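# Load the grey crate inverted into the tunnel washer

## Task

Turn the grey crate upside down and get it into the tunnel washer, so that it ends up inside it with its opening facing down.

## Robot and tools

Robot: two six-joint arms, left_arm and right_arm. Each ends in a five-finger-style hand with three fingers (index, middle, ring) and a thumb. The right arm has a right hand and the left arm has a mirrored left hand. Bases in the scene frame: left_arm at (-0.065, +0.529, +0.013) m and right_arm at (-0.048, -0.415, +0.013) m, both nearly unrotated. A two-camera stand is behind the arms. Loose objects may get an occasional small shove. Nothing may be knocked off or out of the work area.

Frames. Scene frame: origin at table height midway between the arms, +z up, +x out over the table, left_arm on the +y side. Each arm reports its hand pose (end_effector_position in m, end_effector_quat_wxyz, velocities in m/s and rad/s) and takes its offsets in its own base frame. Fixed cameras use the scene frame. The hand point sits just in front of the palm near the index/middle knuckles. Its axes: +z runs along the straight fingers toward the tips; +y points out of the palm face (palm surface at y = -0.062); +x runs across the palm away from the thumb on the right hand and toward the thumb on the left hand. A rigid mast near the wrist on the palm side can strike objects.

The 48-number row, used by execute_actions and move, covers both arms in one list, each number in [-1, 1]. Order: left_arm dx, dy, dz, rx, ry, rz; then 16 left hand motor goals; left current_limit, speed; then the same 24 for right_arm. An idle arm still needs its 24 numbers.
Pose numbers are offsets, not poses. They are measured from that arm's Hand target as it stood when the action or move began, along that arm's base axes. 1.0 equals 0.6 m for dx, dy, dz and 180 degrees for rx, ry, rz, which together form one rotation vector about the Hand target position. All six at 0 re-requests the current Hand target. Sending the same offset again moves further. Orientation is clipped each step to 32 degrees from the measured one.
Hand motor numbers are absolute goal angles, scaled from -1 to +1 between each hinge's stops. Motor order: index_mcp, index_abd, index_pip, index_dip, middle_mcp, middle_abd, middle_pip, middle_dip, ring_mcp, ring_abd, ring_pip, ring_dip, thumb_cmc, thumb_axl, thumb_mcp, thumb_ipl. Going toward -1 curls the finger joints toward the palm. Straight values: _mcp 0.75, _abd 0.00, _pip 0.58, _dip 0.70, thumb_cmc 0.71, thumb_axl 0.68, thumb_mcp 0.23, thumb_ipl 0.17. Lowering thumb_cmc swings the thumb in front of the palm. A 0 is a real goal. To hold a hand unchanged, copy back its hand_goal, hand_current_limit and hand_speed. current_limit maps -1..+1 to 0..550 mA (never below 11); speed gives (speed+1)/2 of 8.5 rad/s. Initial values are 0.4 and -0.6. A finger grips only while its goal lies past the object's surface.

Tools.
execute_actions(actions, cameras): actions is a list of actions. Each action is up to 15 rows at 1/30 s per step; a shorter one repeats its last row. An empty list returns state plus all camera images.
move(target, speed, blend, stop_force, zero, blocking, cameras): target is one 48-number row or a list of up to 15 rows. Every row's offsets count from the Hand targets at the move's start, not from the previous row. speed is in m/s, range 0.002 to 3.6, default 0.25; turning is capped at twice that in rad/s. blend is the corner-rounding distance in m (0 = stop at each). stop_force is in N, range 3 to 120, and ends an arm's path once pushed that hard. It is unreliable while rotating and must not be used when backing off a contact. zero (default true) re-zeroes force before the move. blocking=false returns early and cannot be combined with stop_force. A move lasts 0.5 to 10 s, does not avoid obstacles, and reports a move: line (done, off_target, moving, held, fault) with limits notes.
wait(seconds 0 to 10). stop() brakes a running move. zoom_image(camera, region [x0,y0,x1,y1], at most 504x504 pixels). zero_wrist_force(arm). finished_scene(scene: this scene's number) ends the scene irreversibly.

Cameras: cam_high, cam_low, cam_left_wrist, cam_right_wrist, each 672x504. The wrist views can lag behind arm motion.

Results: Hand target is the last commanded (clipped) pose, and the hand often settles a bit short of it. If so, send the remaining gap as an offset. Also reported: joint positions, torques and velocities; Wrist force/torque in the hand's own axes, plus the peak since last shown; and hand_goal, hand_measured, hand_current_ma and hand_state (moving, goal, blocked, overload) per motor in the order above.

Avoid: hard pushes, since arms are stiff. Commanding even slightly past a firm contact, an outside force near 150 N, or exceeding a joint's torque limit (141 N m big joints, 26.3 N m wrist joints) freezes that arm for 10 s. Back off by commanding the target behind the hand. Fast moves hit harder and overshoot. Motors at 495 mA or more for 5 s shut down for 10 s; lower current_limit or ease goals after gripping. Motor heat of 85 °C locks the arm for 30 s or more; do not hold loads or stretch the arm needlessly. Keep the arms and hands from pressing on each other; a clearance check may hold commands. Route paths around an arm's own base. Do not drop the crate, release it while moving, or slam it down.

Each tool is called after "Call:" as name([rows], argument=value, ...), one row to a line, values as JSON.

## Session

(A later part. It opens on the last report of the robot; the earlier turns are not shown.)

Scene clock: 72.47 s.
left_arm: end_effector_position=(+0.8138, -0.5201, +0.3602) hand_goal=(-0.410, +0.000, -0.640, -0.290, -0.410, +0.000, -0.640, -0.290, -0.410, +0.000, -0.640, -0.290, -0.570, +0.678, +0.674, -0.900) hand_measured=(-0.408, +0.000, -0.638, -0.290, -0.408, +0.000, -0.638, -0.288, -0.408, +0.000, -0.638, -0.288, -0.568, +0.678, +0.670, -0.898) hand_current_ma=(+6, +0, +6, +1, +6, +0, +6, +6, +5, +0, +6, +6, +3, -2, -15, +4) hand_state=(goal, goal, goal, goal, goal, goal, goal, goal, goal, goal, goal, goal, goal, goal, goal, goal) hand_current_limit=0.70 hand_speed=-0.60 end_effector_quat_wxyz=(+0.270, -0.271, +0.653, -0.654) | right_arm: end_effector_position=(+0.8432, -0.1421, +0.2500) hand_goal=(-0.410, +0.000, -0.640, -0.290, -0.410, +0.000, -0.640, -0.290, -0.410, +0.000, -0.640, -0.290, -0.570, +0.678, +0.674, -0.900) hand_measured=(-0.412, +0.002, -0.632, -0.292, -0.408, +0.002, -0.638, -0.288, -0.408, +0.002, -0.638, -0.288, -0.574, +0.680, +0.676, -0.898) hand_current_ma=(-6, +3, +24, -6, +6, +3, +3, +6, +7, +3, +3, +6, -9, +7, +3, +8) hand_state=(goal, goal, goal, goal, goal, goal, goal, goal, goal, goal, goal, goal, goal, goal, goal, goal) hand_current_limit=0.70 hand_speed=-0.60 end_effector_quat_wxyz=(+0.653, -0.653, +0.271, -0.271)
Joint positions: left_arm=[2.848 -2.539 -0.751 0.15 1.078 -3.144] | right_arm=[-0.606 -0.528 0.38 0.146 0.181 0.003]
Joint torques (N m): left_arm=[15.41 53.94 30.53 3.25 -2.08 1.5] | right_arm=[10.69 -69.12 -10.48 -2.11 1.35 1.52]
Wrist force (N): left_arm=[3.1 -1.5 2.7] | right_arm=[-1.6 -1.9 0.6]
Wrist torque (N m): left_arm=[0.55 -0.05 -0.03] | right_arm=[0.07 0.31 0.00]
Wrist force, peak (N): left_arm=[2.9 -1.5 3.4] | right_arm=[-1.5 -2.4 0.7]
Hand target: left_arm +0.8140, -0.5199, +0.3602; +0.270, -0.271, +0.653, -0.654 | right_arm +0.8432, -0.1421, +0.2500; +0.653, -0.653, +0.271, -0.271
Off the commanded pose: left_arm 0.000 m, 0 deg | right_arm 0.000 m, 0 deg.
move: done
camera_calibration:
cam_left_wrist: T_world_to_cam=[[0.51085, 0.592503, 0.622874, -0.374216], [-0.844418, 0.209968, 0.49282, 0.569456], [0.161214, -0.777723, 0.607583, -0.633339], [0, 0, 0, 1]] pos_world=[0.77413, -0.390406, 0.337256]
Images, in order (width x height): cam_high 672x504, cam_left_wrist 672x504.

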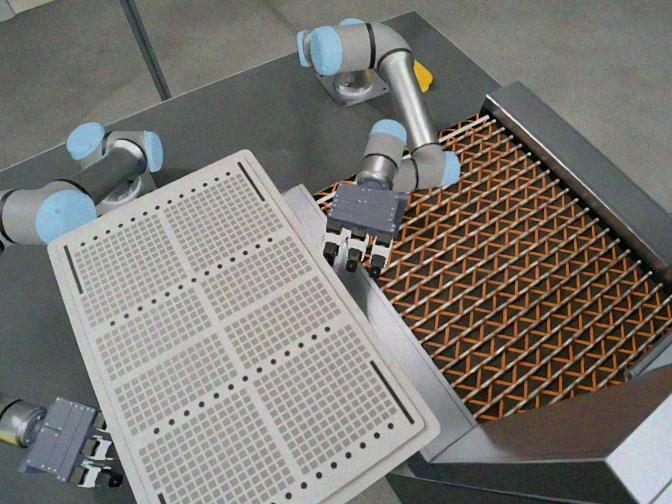

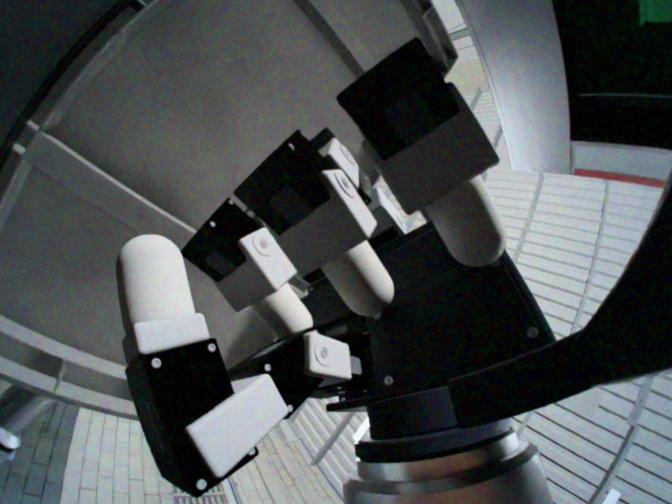

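Call:
move([
  [0,-0.16,0,0,0,0,-0.41,0,-0.64,-0.29,-0.41,0,-0.64,-0.29,-0.41,0,-0.64,-0.29,-0.571,0.678,0.674,-0.9,0.7,-0.6, 0,0,0,0,0,0,-0.41,0,-0.64,-0.29,-0.41,0,-0.64,-0.29,-0.41,0,-0.64,-0.29,-0.571,0.678,0.674,-0.9,0.7,-0.6],
], speed=0.03, stop_force=8, cameras=["cam_left_wrist","cam_high"])

Call:
zoom_image(camera="cam_high", region=[230, 100, 480, 290])

Scene clock: 75.13 s.
left_arm: end_effector_position=(+0.8139, -0.5517, +0.3603) hand_goal=(-0.410, +0.000, -0.640, -0.290, -0.410, +0.000, -0.640, -0.290, -0.410, +0.000, -0.640, -0.290, -0.570, +0.678, +0.674, -0.900) hand_measured=(-0.434, +0.000, -0.630, -0.290, -0.408, +0.000, -0.638, -0.288, -0.408, +0.000, -0.638, -0.288, -0.568, +0.678, +0.670, -0.898) hand_current_ma=(-85, +0, +30, +1, +6, +0, +6, +6, +5, +0, +6, +6, +3, -2, -15, +4) hand_state=(blocked, goal, goal, goal, goal, goal, goal, goal, goal, goal, goal, goal, goal, goal, goal, goal) hand_current_limit=0.70 hand_speed=-0.60 end_effector_quat_wxyz=(+0.270, -0.271, +0.653, -0.654) | right_arm: end_effector_position=(+0.8432, -0.1421, +0.2500) hand_goal=(-0.410, +0.000, -0.640, -0.290, -0.410, +0.000, -0.640, -0.290, -0.410, +0.000, -0.640, -0.290, -0.570, +0.678, +0.674, -0.900) hand_measured=(-0.412, +0.002, -0.632, -0.292, -0.408, +0.002, -0.638, -0.288, -0.408, +0.002, -0.638, -0.288, -0.574, +0.680, +0.676, -0.898) hand_current_ma=(-6, +3, +24, -6, +6, +3, +3, +6, +7, +3, +3, +6, -9, +7, +3, +8) hand_state=(goal, goal, goal, goal, goal, goal, goal, goal, goal, goal, goal, goal, goal, goal, goal, goal) hand_current_limit=0.70 hand_speed=-0.60 end_effector_quat_wxyz=(+0.653, -0.653, +0.271, -0.271)
Joint positions: left_arm=[2.807 -2.595 -0.645 0.099 1.119 -3.144] | right_arm=[-0.606 -0.528 0.38 0.146 0.181 0.003]
Joint torques (N m): left_arm=[15.34 57.84 30.42 0.04 2.04 -0.96] | right_arm=[11.06 -68.68 -10.4 -2.05 1.27 1.47]
Wrist force (N): left_arm=[2.2 -1.3 1.4] | right_arm=[-1.5 -1.9 0.6]
Wrist torque (N m): left_arm=[0.59 0.00 -0.06] | right_arm=[0.07 0.30 0.01]
Wrist force, peak (N): left_arm=[-6.4 -4.1 -4.6] | right_arm=[-1.6 -2.4 0.8]
Hand target: left_arm +0.8139, -0.5517, +0.3602; +0.270, -0.271, +0.653, -0.654 (not the last commanded pose) | right_arm +0.8432, -0.1421, +0.2500; +0.653, -0.653, +0.271, -0.271
Off the commanded pose: left_arm 0.064 m, 0 deg | right_arm 0.000 m, 0 deg.
move: contact (left_arm)
camera_calibration:
cam_left_wrist: T_world_to_cam=[[0.510428, 0.592736, 0.622998, -0.355113], [-0.844654, 0.209678, 0.492539, 0.576217], [0.161317, -0.777624, 0.607683, -0.658125], [0, 0, 0, 1]] pos_world=[0.77413, -0.422105, 0.337356]
Images, in order (width x height): cam_high 672x504, cam_left_wrist 672x504.

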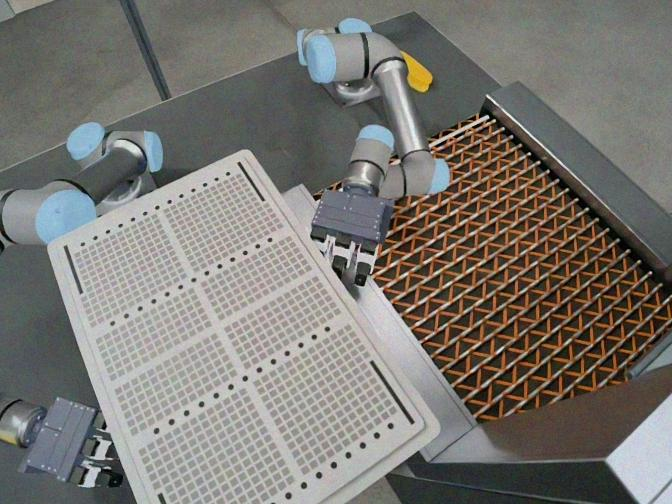

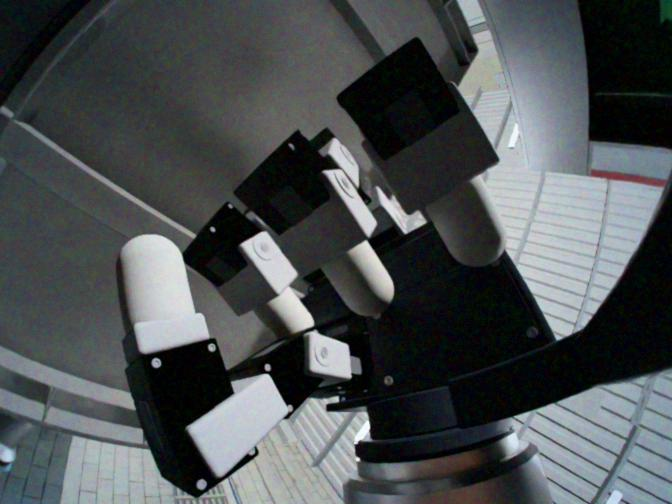

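Scaled by 2.016 from the camera's 672x504 image, which has a finer 960x720 frame.

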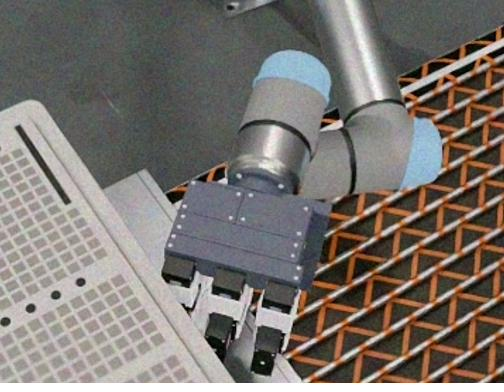

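Call:
move([
  [0,0,0.1,0,0,0,-0.41,0,-0.64,-0.29,-0.41,0,-0.64,-0.29,-0.41,0,-0.64,-0.29,-0.571,0.678,0.674,-0.9,0.7,-0.6, 0,0,0,0,0,0,-0.41,0,-0.64,-0.29,-0.41,0,-0.64,-0.29,-0.41,0,-0.64,-0.29,-0.571,0.678,0.674,-0.9,0.7,-0.6],
], speed=0.03, stop_force=8, cameras=["cam_left_wrist","cam_high"])

Call:
zoom_image(camera="cam_high", region=[230, 100, 480, 290])

Scene clock: 78.77 s.
left_arm: end_effector_position=(+0.8139, -0.5517, +0.4151) hand_goal=(-0.410, +0.000, -0.640, -0.290, -0.410, +0.000, -0.640, -0.290, -0.410, +0.000, -0.640, -0.290, -0.570, +0.678, +0.674, -0.900) hand_measured=(-0.440, +0.000, -0.626, -0.290, -0.408, +0.000, -0.638, -0.288, -0.408, +0.000, -0.638, -0.288, -0.570, +0.678, +0.672, -0.898) hand_current_ma=(-108, +0, +43, -1, +6, +0, +6, +6, +5, +0, +6, +6, +2, +0, -7, +4) hand_state=(blocked, goal, goal, goal, goal, goal, goal, goal, goal, goal, goal, goal, goal, goal, goal, goal) hand_current_limit=0.70 hand_speed=-0.60 end_effector_quat_wxyz=(+0.270, -0.271, +0.653, -0.654) | right_arm: end_effector_position=(+0.8432, -0.1421, +0.2500) hand_goal=(-0.410, +0.000, -0.640, -0.290, -0.410, +0.000, -0.640, -0.290, -0.410, +0.000, -0.640, -0.290, -0.570, +0.678, +0.674, -0.900) hand_measured=(-0.412, +0.002, -0.632, -0.292, -0.408, +0.002, -0.638, -0.288, -0.408, +0.002, -0.638, -0.288, -0.574, +0.680, +0.676, -0.898) hand_current_ma=(-6, +3, +24, -6, +6, +3, +3, +6, +7, +3, +3, +6, -9, +7, +3, +8) hand_state=(goal, goal, goal, goal, goal, goal, goal, goal, goal, goal, goal, goal, goal, goal, goal, goal) hand_current_limit=0.70 hand_speed=-0.60 end_effector_quat_wxyz=(+0.653, -0.653, +0.271, -0.271)
Joint positions: left_arm=[2.807 -2.587 -0.519 -0.034 1.119 -3.144] | right_arm=[-0.606 -0.528 0.38 0.146 0.181 0.003]
Joint torques (N m): left_arm=[12.44 70.79 33.85 0.26 1.86 -2.13] | right_arm=[10.5 -68.24 -11.26 -1.98 1.08 1.48]
Wrist force (N): left_arm=[1.9 3.7 3.2] | right_arm=[-1.6 -2.1 0.5]
Wrist torque (N m): left_arm=[0.59 0.04 -0.07] | right_arm=[0.05 0.31 0.00]
Wrist force, peak (N): left_arm=[3.9 14.0 5.9] | right_arm=[-1.8 -2.2 0.6]
Hand target: left_arm +0.8139, -0.5517, +0.4151; +0.270, -0.271, +0.653, -0.654 (not the last commanded pose) | right_arm +0.8432, -0.1421, +0.2500; +0.653, -0.653, +0.271, -0.271
Off the commanded pose: left_arm 0.005 m, 0 deg | right_arm 0.000 m, 0 deg.
move: contact (left_arm)
camera_calibration:
cam_left_wrist: T_world_to_cam=[[0.510411, 0.592822, 0.622931, -0.389177], [-0.844643, 0.209629, 0.492578, 0.549181], [0.161427, -0.777571, 0.607721, -0.691504], [0, 0, 0, 1]] pos_world=[0.77413, -0.422105, 0.392156]
Images, in order (width x height): cam_high 672x504, cam_left_wrist 672x504.

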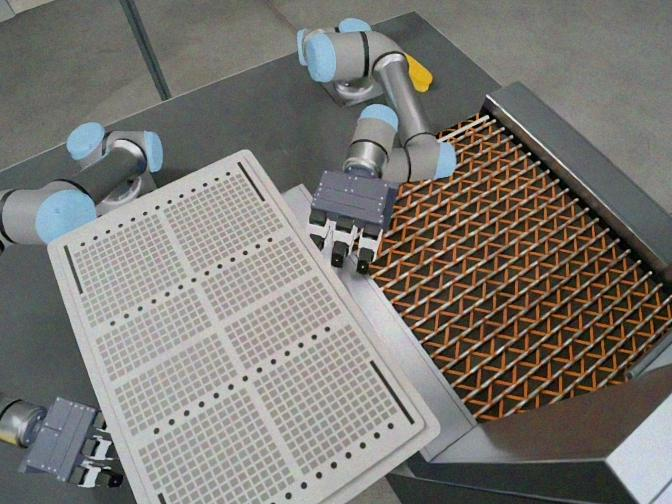

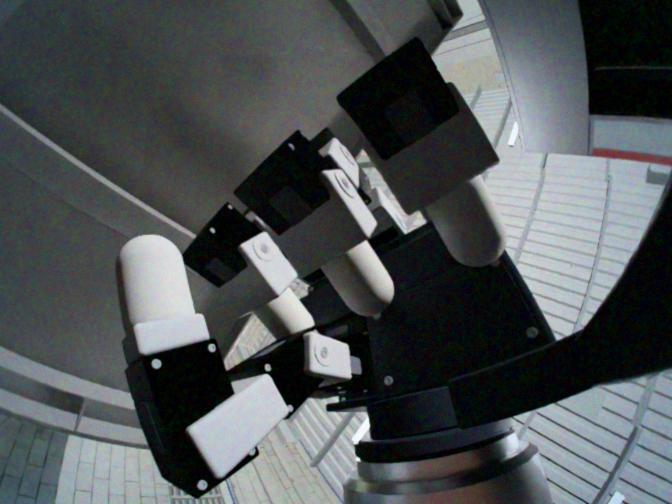

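Scaled by 2.016 from the camera's 672x504 image, which has a finer 960x720 frame.

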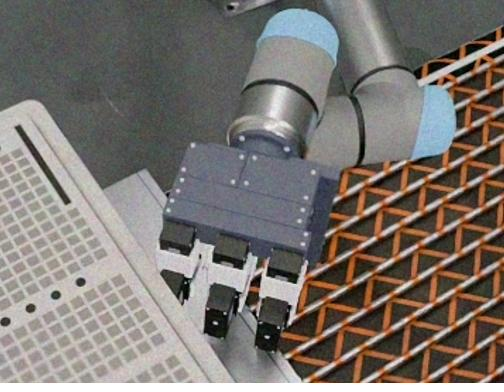

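Call:
move([
  [0,0,0.05,0,0,0,-0.41,0,-0.64,-0.29,-0.41,0,-0.64,-0.29,-0.41,0,-0.64,-0.29,-0.571,0.678,0.674,-0.9,0.9,-0.6, 0,0,0,0,0,0,-0.41,0,-0.64,-0.29,-0.41,0,-0.64,-0.29,-0.41,0,-0.64,-0.29,-0.571,0.678,0.674,-0.9,0.7,-0.6],
], speed=0.03, stop_force=45, cameras=["cam_left_wrist","cam_high"])

Call:
zoom_image(camera="cam_high", region=[230, 100, 480, 290])

Scene clock: 82.40 s.
left_arm: end_effector_position=(+0.8139, -0.5517, +0.4451) hand_goal=(-0.410, +0.000, -0.640, -0.290, -0.410, +0.000, -0.640, -0.290, -0.410, +0.000, -0.640, -0.290, -0.570, +0.678, +0.674, -0.900) hand_measured=(-0.454, +0.000, -0.616, -0.294, -0.408, +0.000, -0.638, -0.288, -0.408, +0.000, -0.638, -0.288, -0.570, +0.680, +0.674, -0.898) hand_current_ma=(-176, +0, +78, -8, +6, +0, +6, +6, +5, +0, +6, +6, +0, +4, -2, +4) hand_state=(blocked, goal, blocked, goal, goal, goal, goal, goal, goal, goal, goal, goal, goal, goal, goal, goal) hand_current_limit=0.90 hand_speed=-0.60 end_effector_quat_wxyz=(+0.270, -0.271, +0.653, -0.654) | right_arm: end_effector_position=(+0.8432, -0.1421, +0.2500) hand_goal=(-0.410, +0.000, -0.640, -0.290, -0.410, +0.000, -0.640, -0.290, -0.410, +0.000, -0.640, -0.290, -0.570, +0.678, +0.674, -0.900) hand_measured=(-0.412, +0.002, -0.632, -0.292, -0.408, +0.002, -0.638, -0.288, -0.408, +0.002, -0.638, -0.288, -0.574, +0.680, +0.676, -0.898) hand_current_ma=(-6, +3, +24, -6, +6, +3, +3, +6, +7, +3, +3, +6, -9, +7, +3, +8) hand_state=(goal, goal, goal, goal, goal, goal, goal, goal, goal, goal, goal, goal, goal, goal, goal, goal) hand_current_limit=0.70 hand_speed=-0.60 end_effector_quat_wxyz=(+0.653, -0.653, +0.271, -0.271)
Joint positions: left_arm=[2.807 -2.599 -0.419 -0.122 1.119 -3.144] | right_arm=[-0.606 -0.528 0.38 0.146 0.181 0.003]
Joint torques (N m): left_arm=[-21 64.69 13.6 3.47 1.05 0.99] | right_arm=[10.68 -68.59 -11.75 -2.05 1.11 1.46]
Wrist force (N): left_arm=[-2.5 -2.5 -4.7] | right_arm=[-1.5 -2.0 0.6]
Wrist torque (N m): left_arm=[0.87 0.03 -0.27] | right_arm=[0.05 0.29 0.01]
Wrist force, peak (N): left_arm=[4.8 18.8 6.3] | right_arm=[-1.6 -2.4 0.5]
Hand target: left_arm +0.8139, -0.5517, +0.4451; +0.270, -0.271, +0.653, -0.654 | right_arm +0.8432, -0.1421, +0.2500; +0.653, -0.653, +0.271, -0.271
Off the commanded pose: left_arm 0.000 m, 0 deg | right_arm 0.000 m, 0 deg.
move: done
camera_calibration:
cam_left_wrist: T_world_to_cam=[[0.510418, 0.592783, 0.622962, -0.4079], [-0.844657, 0.209695, 0.492526, 0.534464], [0.161329, -0.777584, 0.60773, -0.709669], [0, 0, 0, 1]] pos_world=[0.77413, -0.422105, 0.422156]
Images, in order (width x height): cam_high 672x504, cam_left_wrist 672x504.

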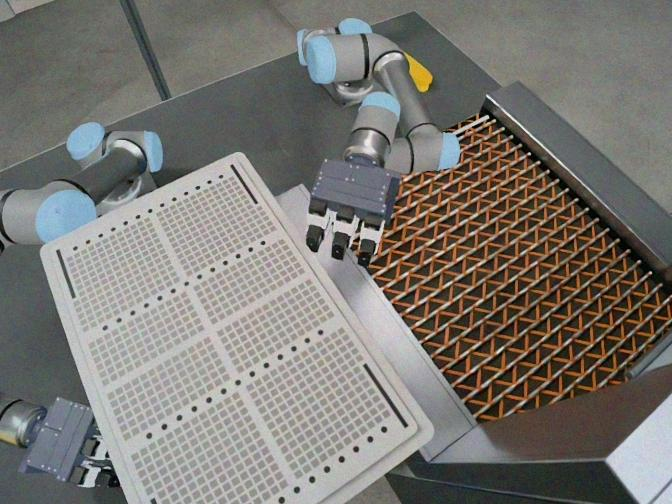

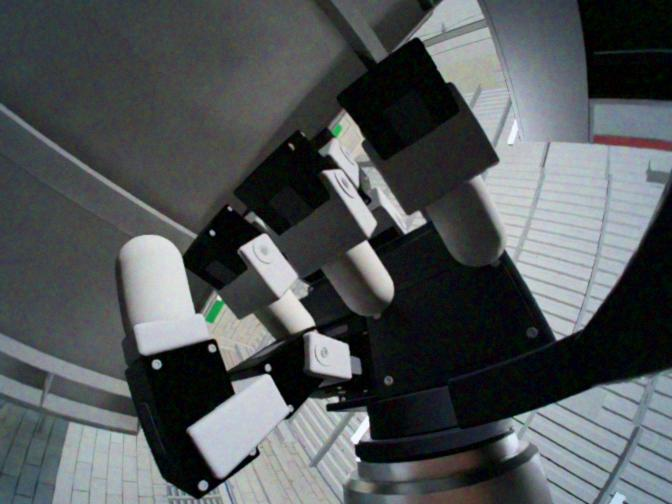

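Scaled by 2.016 from the camera's 672x504 image, which has a finer 960x720 frame.

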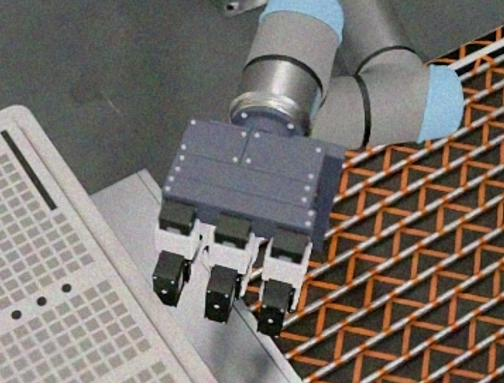

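Call:
move([
  [0,0.03,-0.12,0,0,0,-0.41,0,-0.64,-0.29,-0.41,0,-0.64,-0.29,-0.41,0,-0.64,-0.29,-0.571,0.678,0.674,-0.9,0.7,-0.6, 0,0,0,0,0,0,-0.41,0,-0.64,-0.29,-0.41,0,-0.64,-0.29,-0.41,0,-0.64,-0.29,-0.571,0.678,0.674,-0.9,0.7,-0.6],
  [0,0.12,-0.12,0,0,0,-0.41,0,-0.64,-0.29,-0.41,0,-0.64,-0.29,-0.41,0,-0.64,-0.29,-0.571,0.678,0.674,-0.9,0.7,-0.6, 0,0,0,0,0,0,-0.41,0,-0.64,-0.29,-0.41,0,-0.64,-0.29,-0.41,0,-0.64,-0.29,-0.571,0.678,0.674,-0.9,0.7,-0.6],
], speed=0.1, cameras=[])

Call:
move(target=[0,0,0,0,0,0,-0.41,0,0.576,0.696,-0.41,0,0.576,0.696,-0.41,0,0.576,0.696,-0.571,0.678,1.0,0.168,0.7,-0.6, 0,0.07,0,0,0,0,-0.41,0,-0.64,-0.29,-0.41,0,-0.64,-0.29,-0.41,0,-0.64,-0.29,-0.571,0.678,0.674,-0.9,0.7,-0.6], speed=0.05, cameras=[])

Call:
move(target=[0,0,0,0,0,0,-1,0,0.576,0.696,-1,0,0.576,0.696,-1,0,0.576,0.696,-0.571,0.678,1.0,0.168,0.7,-0.6, 0,0,0,0,0,0,-0.41,0,-0.64,-0.29,-0.41,0,-0.64,-0.29,-0.41,0,-0.64,-0.29,-0.571,0.678,0.674,-0.9,0.7,-0.6], speed=0.1, cameras=["cam_left_wrist","cam_high","cam_right_wrist"])

Call:
zoom_image(camera="cam_high", region=[230, 100, 480, 290])

Scene clock: 85.20 s.
left_arm: end_effector_position=(+0.8139, -0.4796, +0.3732) hand_goal=(-0.410, +0.000, -0.640, -0.290, -0.410, +0.000, -0.640, -0.290, -0.410, +0.000, -0.640, -0.290, -0.570, +0.678, +0.674, -0.900) hand_measured=(-0.412, +0.000, -0.632, -0.292, -0.408, +0.000, -0.638, -0.288, -0.408, +0.000, -0.638, -0.288, -0.570, +0.680, +0.674, -0.898) hand_current_ma=(-4, +0, +23, -5, +6, +0, +6, +6, +5, +0, +6, +6, +0, +4, -1, +4) hand_state=(goal, goal, goal, goal, goal, goal, goal, goal, goal, goal, goal, goal, goal, goal, goal, goal) hand_current_limit=0.70 hand_speed=-0.60 end_effector_quat_wxyz=(+0.270, -0.271, +0.653, -0.654) | right_arm: end_effector_position=(+0.8432, -0.1421, +0.2500) hand_goal=(-0.410, +0.000, -0.640, -0.290, -0.410, +0.000, -0.640, -0.290, -0.410, +0.000, -0.640, -0.290, -0.570, +0.678, +0.674, -0.900) hand_measured=(-0.412, +0.002, -0.632, -0.292, -0.408, +0.002, -0.638, -0.288, -0.408, +0.002, -0.638, -0.288, -0.574, +0.680, +0.676, -0.898) hand_current_ma=(-6, +3, +24, -6, +6, +3, +3, +6, +7, +3, +3, +6, -9, +7, +3, +8) hand_state=(goal, goal, goal, goal, goal, goal, goal, goal, goal, goal, goal, goal, goal, goal, goal, goal) hand_current_limit=0.70 hand_speed=-0.60 end_effector_quat_wxyz=(+0.653, -0.653, +0.271, -0.271)
Joint positions: left_arm=[2.901 -2.475 -0.839 0.174 1.025 -3.144] | right_arm=[-0.606 -0.528 0.38 0.146 0.181 0.003]
Joint torques (N m): left_arm=[-14.2 47.16 32.26 -0.47 2.47 -1.93] | right_arm=[9.86 -68.51 -11.75 -2.03 1.04 1.43]
Wrist force (N): left_arm=[3.3 -0.9 2.1] | right_arm=[-1.5 -2.1 0.7]
Wrist torque (N m): left_arm=[0.68 -0.10 0.02] | right_arm=[0.03 0.30 0.00]
Wrist force, peak (N): left_arm=[-3.1 -4.3 -4.3] | right_arm=[-1.8 -2.2 0.5]
Hand target: left_arm +0.8139, -0.4797, +0.3731; +0.270, -0.271, +0.653, -0.654 | right_arm +0.8432, -0.1421, +0.2500; +0.653, -0.653, +0.271, -0.271
Off the commanded pose: left_arm 0.000 m, 0 deg | right_arm 0.000 m, 0 deg.
move: done
No camera images: "cameras" was empty.

Scene clock: 86.50 s.
left_arm: end_effector_position=(+0.8139, -0.4797, +0.3731) hand_goal=(-0.410, +0.000, +0.576, +0.696, -0.410, +0.000, +0.576, +0.696, -0.410, +0.000, +0.576, +0.696, -0.570, +0.678, +1.000, +0.168) hand_measured=(-0.380, +0.000, -0.624, -0.190, -0.410, +0.000, +0.572, +0.694, -0.410, +0.000, +0.572, +0.694, -0.572, +0.688, +1.000, +0.164) hand_current_ma=(+108, +0, -467, -467, +1, +0, -10, -6, +1, +0, -10, -7, -6, +33, +0, -17) hand_state=(blocked, goal, blocked, blocked, goal, goal, goal, goal, goal, goal, goal, goal, goal, goal, goal, goal) hand_current_limit=0.70 hand_speed=-0.60 end_effector_quat_wxyz=(+0.270, -0.271, +0.653, -0.654) | right_arm: end_effector_position=(+0.8432, -0.1000, +0.2501) hand_goal=(-0.410, +0.000, -0.640, -0.290, -0.410, +0.000, -0.640, -0.290, -0.410, +0.000, -0.640, -0.290, -0.570, +0.678, +0.674, -0.900) hand_measured=(-0.478, +0.002, -0.600, -0.304, -0.408, +0.002, -0.638, -0.288, -0.408, +0.002, -0.638, -0.288, -0.574, +0.686, +0.676, -0.898) hand_current_ma=(-289, +3, +150, -43, +6, +3, +3, +6, +7, +3, +3, +6, -10, +27, +3, +8) hand_state=(blocked, goal, blocked, goal, goal, goal, goal, goal, goal, goal, goal, goal, goal, goal, goal, goal) hand_current_limit=0.70 hand_speed=-0.60 end_effector_quat_wxyz=(+0.653, -0.653, +0.271, -0.271)
Joint positions: left_arm=[2.901 -2.475 -0.839 0.174 1.025 -3.144] | right_arm=[-0.559 -0.616 0.549 0.066 0.228 0.003]
Joint torques (N m): left_arm=[-13.9 46.67 25.97 -0.81 2.21 -1.7] | right_arm=[28.02 -40.63 -24.06 2.54 -7.44 1.08]
Wrist force (N): left_arm=[3.0 -1.3 2.1] | right_arm=[28.0 -13.1 -33.1]
Wrist torque (N m): left_arm=[0.61 -0.07 0.01] | right_arm=[1.29 -0.11 1.25]
Wrist force, peak (N): left_arm=[3.5 -1.4 2.2] | right_arm=[28.3 -14.5 -36.1]
Hand target: left_arm +0.8139, -0.4797, +0.3731; +0.270, -0.271, +0.653, -0.654 | right_arm +0.8432, -0.1001, +0.2500; +0.653, -0.653, +0.271, -0.271
Off the commanded pose: left_arm 0.000 m, 0 deg | right_arm 0.000 m, 0 deg.
move: done
No camera images: "cameras" was empty.

Scene clock: 87.23 s.
left_arm: end_effector_position=(+0.8139, -0.4797, +0.3731) hand_goal=(-1.000, +0.000, +0.576, +0.696, -1.000, +0.000, +0.576, +0.696, -1.000, +0.000, +0.576, +0.696, -0.570, +0.678, +1.000, +0.168) hand_measured=(-0.384, +0.000, -0.622, -0.190, -0.988, +0.000, +0.574, +0.694, -0.990, +0.000, +0.574, +0.694, -0.572, +0.688, +1.000, +0.164) hand_current_ma=(+468, +0, -467, -467, +42, +0, -3, -6, +35, +0, -4, -6, -7, +40, +0, -17) hand_state=(blocked, goal, blocked, blocked, goal, goal, goal, goal, goal, goal, goal, goal, goal, goal, goal, goal) hand_current_limit=0.70 hand_speed=-0.60 end_effector_quat_wxyz=(+0.270, -0.271, +0.653, -0.654) | right_arm: end_effector_position=(+0.8432, -0.1001, +0.2500) hand_goal=(-0.410, +0.000, -0.640, -0.290, -0.410, +0.000, -0.640, -0.290, -0.410, +0.000, -0.640, -0.290, -0.570, +0.678, +0.674, -0.900) hand_measured=(-0.478, +0.002, -0.600, -0.304, -0.408, +0.002, -0.638, -0.288, -0.408, +0.002, -0.638, -0.288, -0.574, +0.686, +0.676, -0.898) hand_current_ma=(-289, +3, +150, -43, +6, +3, +3, +6, +7, +3, +3, +6, -10, +27, +3, +8) hand_state=(blocked, goal, blocked, goal, goal, goal, goal, goal, goal, goal, goal, goal, goal, goal, goal, goal) hand_current_limit=0.70 hand_speed=-0.60 end_effector_quat_wxyz=(+0.653, -0.653, +0.271, -0.271)
Joint positions: left_arm=[2.901 -2.475 -0.839 0.174 1.025 -3.144] | right_arm=[-0.559 -0.616 0.548 0.066 0.228 0.003]
Joint torques (N m): left_arm=[-13.81 46.98 23.58 -0.76 2.24 -1.73] | right_arm=[27.91 -38.46 -25.42 4.42 -6.72 0.34]
Wrist force (N): left_arm=[3.1 -1.1 2.1] | right_arm=[26.5 -14.5 -33.0]
Wrist torque (N m): left_arm=[0.72 -0.07 0.01] | right_arm=[1.29 -0.10 1.21]
Wrist force, peak (N): left_arm=[3.5 -1.2 1.9] | right_arm=[27.9 -13.5 -32.9]
Hand target: left_arm +0.8139, -0.4797, +0.3731; +0.270, -0.271, +0.653, -0.654 | right_arm +0.8432, -0.1001, +0.2500; +0.653, -0.653, +0.271, -0.271
Off the commanded pose: left_arm 0.000 m, 0 deg | right_arm 0.000 m, 0 deg.
move: done
camera_calibration:
cam_left_wrist: T_world_to_cam=[[0.510411, 0.592822, 0.622931, -0.405697], [-0.844643, 0.209629, 0.492578, 0.554776], [0.161427, -0.777571, 0.607721, -0.609994], [0, 0, 0, 1]] pos_world=[0.77413, -0.350105, 0.350156]
cam_right_wrist: T_world_to_cam=[[-0.575317, 0.512938, -0.637106, 0.71902], [-0.804432, -0.213914, 0.554192, 0.471899], [0.147981, 0.831346, 0.535692, -0.0444504], [0, 0, 0, 1]] pos_world=[0.799853, -0.230913, 0.220381]
Images, in order (width x height): cam_high 672x504, cam_left_wrist 672x504, cam_right_wrist 672x504.

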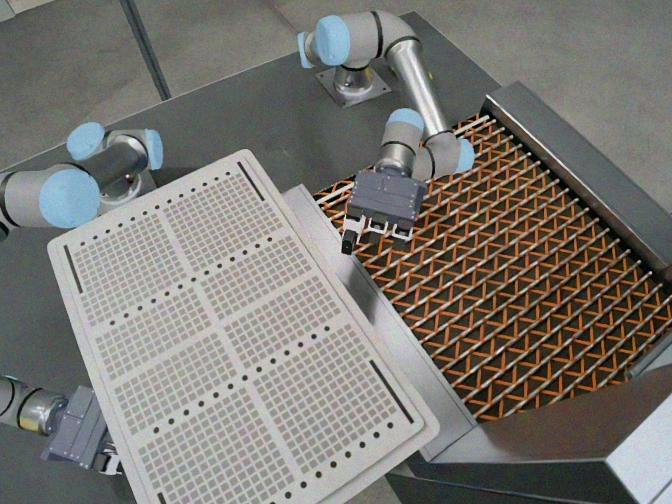

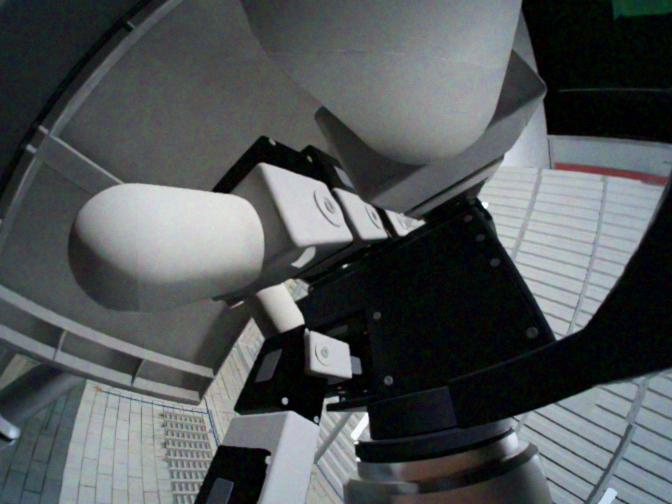

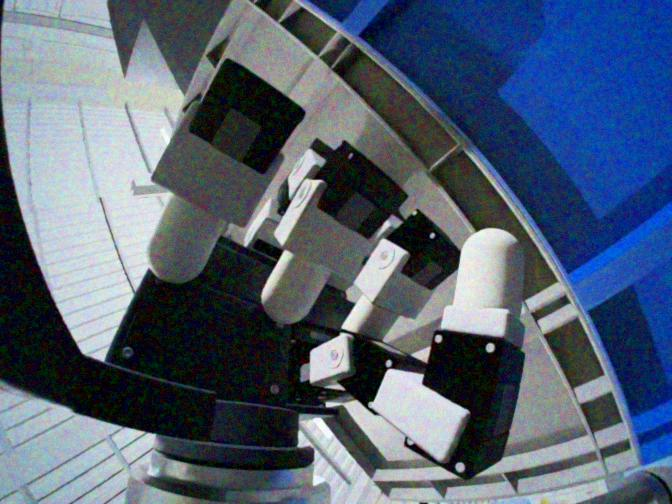

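Scaled by 2.016 from the camera's 672x504 image, which has a finer 960x720 frame.

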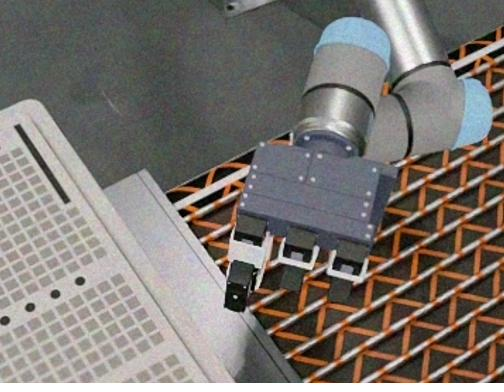

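Call:
move(target=[0,0,0,0,0,0,-0.41,0,-0.64,-0.29,-1,0,0.576,0.696,-1,0,0.576,0.696,0.714,0.678,1.0,0.168,0.7,-0.6, 0,0,0,0,0,0,-0.41,0,-0.64,-0.29,-0.41,0,-0.64,-0.29,-0.41,0,-0.64,-0.29,-0.571,0.678,0.674,-0.9,0.7,-0.6], speed=0.1, cameras=[])

Call:
move(target=[0,0,0,0,0,0,-0.41,0,0.576,0.696,-1,0,0.576,0.696,-1,0,0.576,0.696,0.714,0.678,1.0,0.168,0.7,-0.6, 0,0,0,0,0,0,-0.41,0,-0.64,-0.29,-0.41,0,-0.64,-0.29,-0.41,0,-0.64,-0.29,-0.571,0.678,0.674,-0.9,0.7,-0.6], speed=0.1, cameras=[])

Call:
move(target=[0,0,0,0,0,0,-1,0,0.576,0.696,-1,0,0.576,0.696,-1,0,0.576,0.696,0.714,0.678,1.0,0.168,0.7,-0.6, 0,0,0,0,0,0,-0.41,0,-0.64,-0.29,-0.41,0,-0.64,-0.29,-0.41,0,-0.64,-0.29,-0.571,0.678,0.674,-0.9,0.7,-0.6], speed=0.1, cameras=["cam_left_wrist","cam_high"])

Call:
zoom_image(camera="cam_high", region=[230, 100, 480, 290])

Scene clock: 89.03 s.
left_arm: end_effector_position=(+0.8139, -0.4797, +0.3731) hand_goal=(-0.410, +0.000, -0.640, -0.290, -1.000, +0.000, +0.576, +0.696, -1.000, +0.000, +0.576, +0.696, +0.714, +0.678, +1.000, +0.168) hand_measured=(-0.406, -0.002, -0.640, -0.288, -0.988, +0.000, +0.574, +0.694, -0.990, +0.000, +0.574, +0.694, +0.700, +0.682, +0.998, +0.166) hand_current_ma=(+9, -2, -1, +7, +42, +0, -3, -6, +35, +0, -4, -6, -45, +13, -7, -8) hand_state=(goal, goal, goal, goal, goal, goal, goal, goal, goal, goal, goal, goal, goal, goal, goal, goal) hand_current_limit=0.70 hand_speed=-0.60 end_effector_quat_wxyz=(+0.270, -0.271, +0.653, -0.654) | right_arm: end_effector_position=(+0.8432, -0.1001, +0.2500) hand_goal=(-0.410, +0.000, -0.640, -0.290, -0.410, +0.000, -0.640, -0.290, -0.410, +0.000, -0.640, -0.290, -0.570, +0.678, +0.674, -0.900) hand_measured=(-0.478, +0.002, -0.600, -0.304, -0.408, +0.002, -0.638, -0.288, -0.408, +0.002, -0.638, -0.288, -0.574, +0.686, +0.676, -0.898) hand_current_ma=(-289, +3, +150, -43, +6, +3, +3, +6, +7, +3, +3, +6, -10, +27, +3, +8) hand_state=(blocked, goal, blocked, goal, goal, goal, goal, goal, goal, goal, goal, goal, goal, goal, goal, goal) hand_current_limit=0.70 hand_speed=-0.60 end_effector_quat_wxyz=(+0.653, -0.653, +0.271, -0.271)
Joint positions: left_arm=[2.901 -2.475 -0.839 0.174 1.025 -3.144] | right_arm=[-0.559 -0.616 0.548 0.066 0.228 0.003]
Joint torques (N m): left_arm=[-13.25 47.54 20.33 -0.7 2.1 -1.72] | right_arm=[27.49 -39.53 -24.4 4.39 -5.42 0.27]
Wrist force (N): left_arm=[3.2 -0.8 1.7] | right_arm=[26.9 -14.6 -32.7]
Wrist torque (N m): left_arm=[0.78 -0.10 0.04] | right_arm=[1.26 -0.16 1.24]
Wrist force, peak (N): left_arm=[3.5 -1.4 2.1] | right_arm=[27.0 -14.7 -33.2]
Hand target: left_arm +0.8139, -0.4797, +0.3731; +0.270, -0.271, +0.653, -0.654 | right_arm +0.8432, -0.1001, +0.2500; +0.653, -0.653, +0.271, -0.271
Off the commanded pose: left_arm 0.000 m, 0 deg | right_arm 0.000 m, 0 deg.
move: done
No camera images: "cameras" was empty.

Scene clock: 90.17 s.
left_arm: end_effector_position=(+0.8139, -0.4797, +0.3731) hand_goal=(-0.410, +0.000, +0.576, +0.696, -1.000, +0.000, +0.576, +0.696, -1.000, +0.000, +0.576, +0.696, +0.714, +0.678, +1.000, +0.168) hand_measured=(-0.410, -0.002, +0.572, +0.694, -0.988, +0.000, +0.574, +0.694, -0.990, +0.000, +0.574, +0.694, +0.700, +0.682, +0.998, +0.166) hand_current_ma=(+1, -2, -11, -6, +42, +0, -3, -6, +35, +0, -4, -6, -45, +13, -7, -8) hand_state=(goal, goal, goal, goal, goal, goal, goal, goal, goal, goal, goal, goal, goal, goal, goal, goal) hand_current_limit=0.70 hand_speed=-0.60 end_effector_quat_wxyz=(+0.270, -0.271, +0.653, -0.654) | right_arm: end_effector_position=(+0.8432, -0.1001, +0.2500) hand_goal=(-0.410, +0.000, -0.640, -0.290, -0.410, +0.000, -0.640, -0.290, -0.410, +0.000, -0.640, -0.290, -0.570, +0.678, +0.674, -0.900) hand_measured=(-0.478, +0.002, -0.600, -0.304, -0.408, +0.002, -0.638, -0.288, -0.408, +0.002, -0.638, -0.288, -0.574, +0.686, +0.676, -0.898) hand_current_ma=(-289, +3, +150, -43, +6, +3, +3, +6, +7, +3, +3, +6, -10, +27, +3, +8) hand_state=(blocked, goal, blocked, goal, goal, goal, goal, goal, goal, goal, goal, goal, goal, goal, goal, goal) hand_current_limit=0.70 hand_speed=-0.60 end_effector_quat_wxyz=(+0.653, -0.653, +0.271, -0.271)
Joint positions: left_arm=[2.901 -2.475 -0.839 0.174 1.025 -3.144] | right_arm=[-0.559 -0.616 0.548 0.066 0.228 0.003]
Joint torques (N m): left_arm=[-11.97 47.33 17.87 -0.53 1.93 -1.78] | right_arm=[27.53 -38.8 -24.22 4.39 -5.47 0.53]
Wrist force (N): left_arm=[3.1 -1.1 2.2] | right_arm=[27.0 -14.7 -33.0]
Wrist torque (N m): left_arm=[0.69 -0.07 0.05] | right_arm=[1.27 -0.17 1.25]
Wrist force, peak (N): left_arm=[3.5 -1.3 1.9] | right_arm=[27.0 -14.7 -33.1]
Hand target: left_arm +0.8139, -0.4797, +0.3731; +0.270, -0.271, +0.653, -0.654 | right_arm +0.8432, -0.1001, +0.2500; +0.653, -0.653, +0.271, -0.271
Off the commanded pose: left_arm 0.000 m, 0 deg | right_arm 0.000 m, 0 deg.
move: done
No camera images: "cameras" was empty.

Scene clock: 90.87 s.
left_arm: end_effector_position=(+0.8139, -0.4797, +0.3731) hand_goal=(-1.000, +0.000, +0.576, +0.696, -1.000, +0.000, +0.576, +0.696, -1.000, +0.000, +0.576, +0.696, +0.714, +0.678, +1.000, +0.168) hand_measured=(-0.988, -0.002, +0.574, +0.694, -0.988, +0.000, +0.574, +0.694, -0.990, +0.000, +0.574, +0.694, +0.700, +0.682, +0.998, +0.166) hand_current_ma=(+37, -2, -4, -6, +42, +0, -3, -6, +35, +0, -4, -6, -45, +13, -7, -8) hand_state=(goal, goal, goal, goal, goal, goal, goal, goal, goal, goal, goal, goal, goal, goal, goal, goal) hand_current_limit=0.70 hand_speed=-0.60 end_effector_quat_wxyz=(+0.270, -0.271, +0.653, -0.654) | right_arm: end_effector_position=(+0.8432, -0.1001, +0.2500) hand_goal=(-0.410, +0.000, -0.640, -0.290, -0.410, +0.000, -0.640, -0.290, -0.410, +0.000, -0.640, -0.290, -0.570, +0.678, +0.674, -0.900) hand_measured=(-0.478, +0.002, -0.600, -0.304, -0.408, +0.002, -0.638, -0.288, -0.408, +0.002, -0.638, -0.288, -0.574, +0.686, +0.676, -0.898) hand_current_ma=(-289, +3, +150, -43, +6, +3, +3, +6, +7, +3, +3, +6, -10, +27, +3, +8) hand_state=(blocked, goal, blocked, goal, goal, goal, goal, goal, goal, goal, goal, goal, goal, goal, goal, goal) hand_current_limit=0.70 hand_speed=-0.60 end_effector_quat_wxyz=(+0.653, -0.653, +0.271, -0.271)
Joint positions: left_arm=[2.901 -2.475 -0.839 0.174 1.025 -3.144] | right_arm=[-0.559 -0.616 0.548 0.066 0.228 0.003]
Joint torques (N m): left_arm=[-11.44 46.98 17.43 -0.46 2.07 -1.57] | right_arm=[27.08 -38.9 -24.96 4.36 -5.37 0.38]
Wrist force (N): left_arm=[3.2 -1.0 1.9] | right_arm=[26.6 -14.5 -32.9]
Wrist torque (N m): left_arm=[0.76 -0.09 0.06] | right_arm=[1.30 -0.12 1.21]
Wrist force, peak (N): left_arm=[3.4 -1.4 2.4] | right_arm=[27.0 -14.4 -33.0]
Hand target: left_arm +0.8139, -0.4797, +0.3731; +0.270, -0.271, +0.653, -0.654 | right_arm +0.8432, -0.1001, +0.2500; +0.653, -0.653, +0.271, -0.271
Off the commanded pose: left_arm 0.000 m, 0 deg | right_arm 0.000 m, 0 deg.
move: done
camera_calibration:
cam_left_wrist: T_world_to_cam=[[0.510411, 0.592822, 0.622931, -0.405697], [-0.844643, 0.209629, 0.492578, 0.554776], [0.161427, -0.777571, 0.607721, -0.609994], [0, 0, 0, 1]] pos_world=[0.77413, -0.350105, 0.350156]
Images, in order (width x height): cam_high 672x504, cam_left_wrist 672x504.

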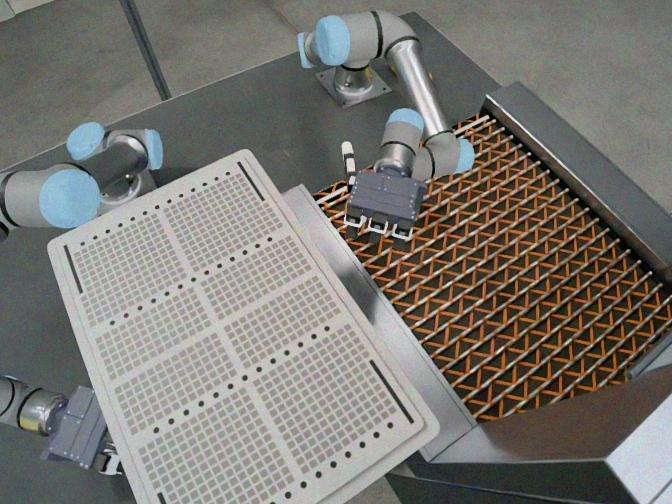

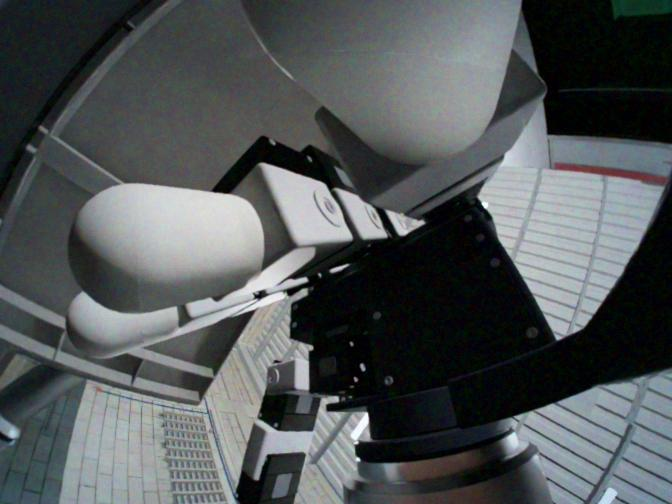

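Scaled by 2.016 from the camera's 672x504 image, which has a finer 960x720 frame.

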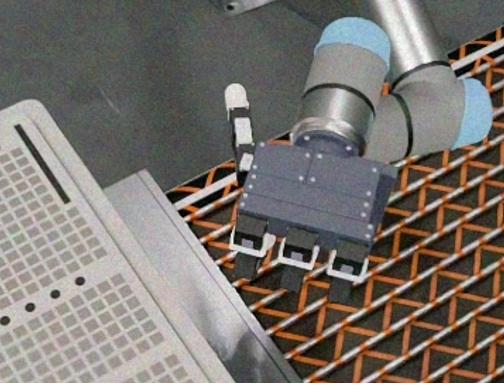

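Call:
move(target=[0,-0.25,-0.022,0,0,0,-1,0,0.576,0.696,-1,0,0.576,0.696,-1,0,0.576,0.696,0.714,0.678,1.0,0.168,0.7,-0.6, 0,0,0,0,0,0,-0.41,0,-0.64,-0.29,-0.41,0,-0.64,-0.29,-0.41,0,-0.64,-0.29,-0.571,0.678,0.674,-0.9,0.7,-0.6], speed=0.04, stop_force=10, cameras=["cam_left_wrist","cam_high"])

Call:
zoom_image(camera="cam_high", region=[230, 100, 480, 290])

Scene clock: 95.00 s.
left_arm: end_effector_position=(+0.8137, -0.5696, +0.3651) hand_goal=(-1.000, +0.000, +0.576, +0.696, -1.000, +0.000, +0.576, +0.696, -1.000, +0.000, +0.576, +0.696, +0.714, +0.678, +1.000, +0.168) hand_measured=(-1.000, -0.002, +0.574, +0.694, -0.988, +0.000, +0.574, +0.694, -0.990, +0.000, +0.574, +0.694, +0.700, +0.682, +0.998, +0.166) hand_current_ma=(-1, -2, -3, -6, +42, +0, -3, -6, +35, +0, -3, -6, -44, +13, -7, -8) hand_state=(goal, goal, goal, goal, goal, goal, goal, goal, goal, goal, goal, goal, goal, goal, goal, goal) hand_current_limit=0.70 hand_speed=-0.60 end_effector_quat_wxyz=(+0.270, -0.271, +0.653, -0.654) | right_arm: end_effector_position=(+0.8432, -0.1001, +0.2500) hand_goal=(-0.410, +0.000, -0.640, -0.290, -0.410, +0.000, -0.640, -0.290, -0.410, +0.000, -0.640, -0.290, -0.570, +0.678, +0.674, -0.900) hand_measured=(-0.478, +0.002, -0.600, -0.304, -0.408, +0.002, -0.638, -0.288, -0.408, +0.002, -0.638, -0.288, -0.574, +0.686, +0.676, -0.898) hand_current_ma=(-289, +3, +150, -43, +6, +3, +3, +6, +7, +3, +3, +6, -10, +27, +3, +8) hand_state=(blocked, goal, blocked, goal, goal, goal, goal, goal, goal, goal, goal, goal, goal, goal, goal, goal) hand_current_limit=0.70 hand_speed=-0.60 end_effector_quat_wxyz=(+0.653, -0.653, +0.271, -0.271)
Joint positions: left_arm=[2.785 -2.63 -0.565 0.054 1.142 -3.144] | right_arm=[-0.559 -0.616 0.548 0.066 0.228 0.003]
Joint torques (N m): left_arm=[8.35 51.31 31.58 -0.87 1.12 -2.27] | right_arm=[27.82 -38.63 -23.52 4.31 -5.53 0.23]
Wrist force (N): left_arm=[-2.5 -0.3 -2.9] | right_arm=[27.0 -14.4 -32.8]
Wrist torque (N m): left_arm=[1.00 0.09 -0.25] | right_arm=[1.31 -0.17 1.26]
Wrist force, peak (N): left_arm=[-16.7 -5.3 -28.4] | right_arm=[27.0 -14.8 -33.2]
Hand target: left_arm +0.8137, -0.5696, +0.3651; +0.270, -0.271, +0.653, -0.654 (not the last commanded pose) | right_arm +0.8432, -0.1001, +0.2500; +0.653, -0.653, +0.271, -0.271
Off the commanded pose: left_arm 0.060 m, 0 deg | right_arm 0.000 m, 0 deg.
move: contact (left_arm)
camera_calibration:
cam_left_wrist: T_world_to_cam=[[0.510255, 0.592907, 0.622978, -0.347237], [-0.844739, 0.209564, 0.492441, 0.577437], [0.161418, -0.777524, 0.607783, -0.675058], [0, 0, 0, 1]] pos_world=[0.773929, -0.440005, 0.342256]
Images, in order (width x height): cam_high 672x504, cam_left_wrist 672x504.

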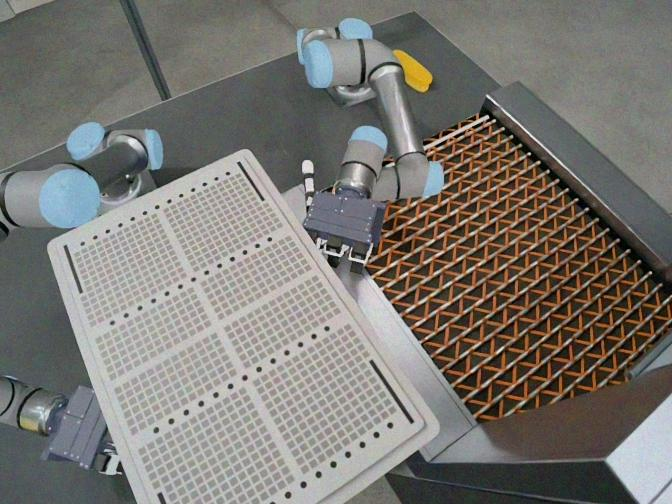

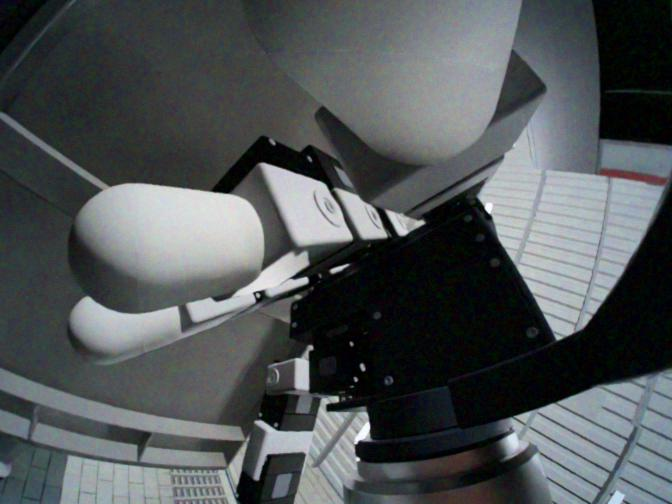

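Scaled by 2.016 from the camera's 672x504 image, which has a finer 960x720 frame.

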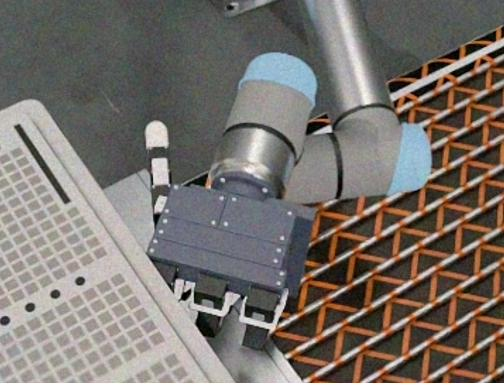

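Call:
move(target=[0,0.003,0.08,0,0,0,-1,0,0.576,0.696,-1,0,0.576,0.696,-1,0,0.576,0.696,0.714,0.678,1.0,0.168,0.7,-0.6, 0,-0.006,0,0,0,0,-0.41,0,-0.64,-0.29,-0.41,0,-0.64,-0.29,-0.41,0,-0.64,-0.29,-0.571,0.678,0.674,-0.9,0.7,-0.6], speed=0.03, stop_force=10, cameras=["cam_high"])

Call:
zoom_image(camera="cam_high", region=[230, 100, 480, 290])

Scene clock: 98.07 s.
left_arm: end_effector_position=(+0.8137, -0.5692, +0.3753) hand_goal=(-1.000, +0.000, +0.576, +0.696, -1.000, +0.000, +0.576, +0.696, -1.000, +0.000, +0.576, +0.696, +0.714, +0.678, +1.000, +0.168) hand_measured=(-1.000, -0.002, +0.574, +0.694, -0.988, +0.000, +0.574, +0.694, -0.990, +0.000, +0.574, +0.694, +0.700, +0.682, +0.998, +0.166) hand_current_ma=(-1, -2, -3, -6, +40, +0, -3, -6, +33, +0, -3, -6, -42, +13, -7, -8) hand_state=(goal, goal, goal, goal, goal, goal, goal, goal, goal, goal, goal, goal, goal, goal, goal, goal) hand_current_limit=0.70 hand_speed=-0.60 end_effector_quat_wxyz=(+0.270, -0.271, +0.653, -0.654) | right_arm: end_effector_position=(+0.8432, -0.1004, +0.2500) hand_goal=(-0.410, +0.000, -0.640, -0.290, -0.410, +0.000, -0.640, -0.290, -0.410, +0.000, -0.640, -0.290, -0.570, +0.678, +0.674, -0.900) hand_measured=(-0.478, +0.002, -0.600, -0.304, -0.408, +0.002, -0.638, -0.288, -0.408, +0.002, -0.638, -0.288, -0.574, +0.686, +0.676, -0.898) hand_current_ma=(-289, +3, +150, -43, +6, +3, +3, +6, +7, +3, +3, +6, -11, +27, +3, +8) hand_state=(blocked, goal, blocked, goal, goal, goal, goal, goal, goal, goal, goal, goal, goal, goal, goal, goal) hand_current_limit=0.70 hand_speed=-0.60 end_effector_quat_wxyz=(+0.653, -0.653, +0.271, -0.271)
Joint positions: left_arm=[2.785 -2.627 -0.544 0.031 1.141 -3.144] | right_arm=[-0.559 -0.615 0.547 0.066 0.227 0.003]
Joint torques (N m): left_arm=[-8.52 58.99 26.96 0 1.9 -1.99] | right_arm=[39.75 -62.86 -4.43 0 -3.45 0.33]
Wrist force (N): left_arm=[0.8 4.5 -0.4] | right_arm=[21.9 -12.8 -23.8]
Wrist torque (N m): left_arm=[1.01 0.16 0.05] | right_arm=[0.91 -0.05 1.03]
Wrist force, peak (N): left_arm=[3.5 27.6 -3.1] | right_arm=[26.8 -14.6 -33.3]
Hand target: left_arm +0.8137, -0.5692, +0.3753; +0.270, -0.271, +0.653, -0.654 (not the last commanded pose) | right_arm +0.8432, -0.1004, +0.2500; +0.653, -0.653, +0.271, -0.271 (not the last commanded pose)
Off the commanded pose: left_arm 0.038 m, 0 deg | right_arm 0.003 m, 0 deg.
move: contact (left_arm, right_arm)
Images, in order (width x height): cam_high 672x504.

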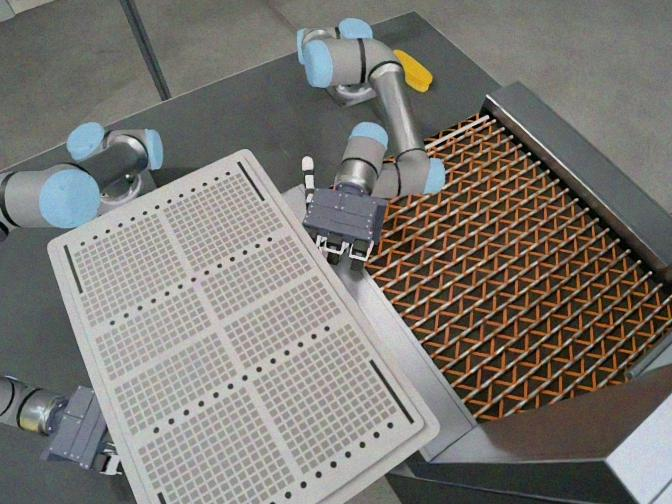

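Scaled by 2.016 from the camera's 672x504 image, which has a finer 960x720 frame.

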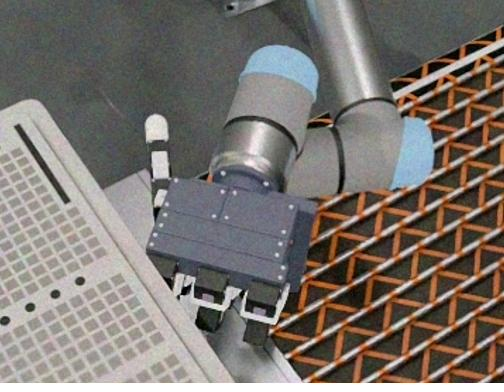

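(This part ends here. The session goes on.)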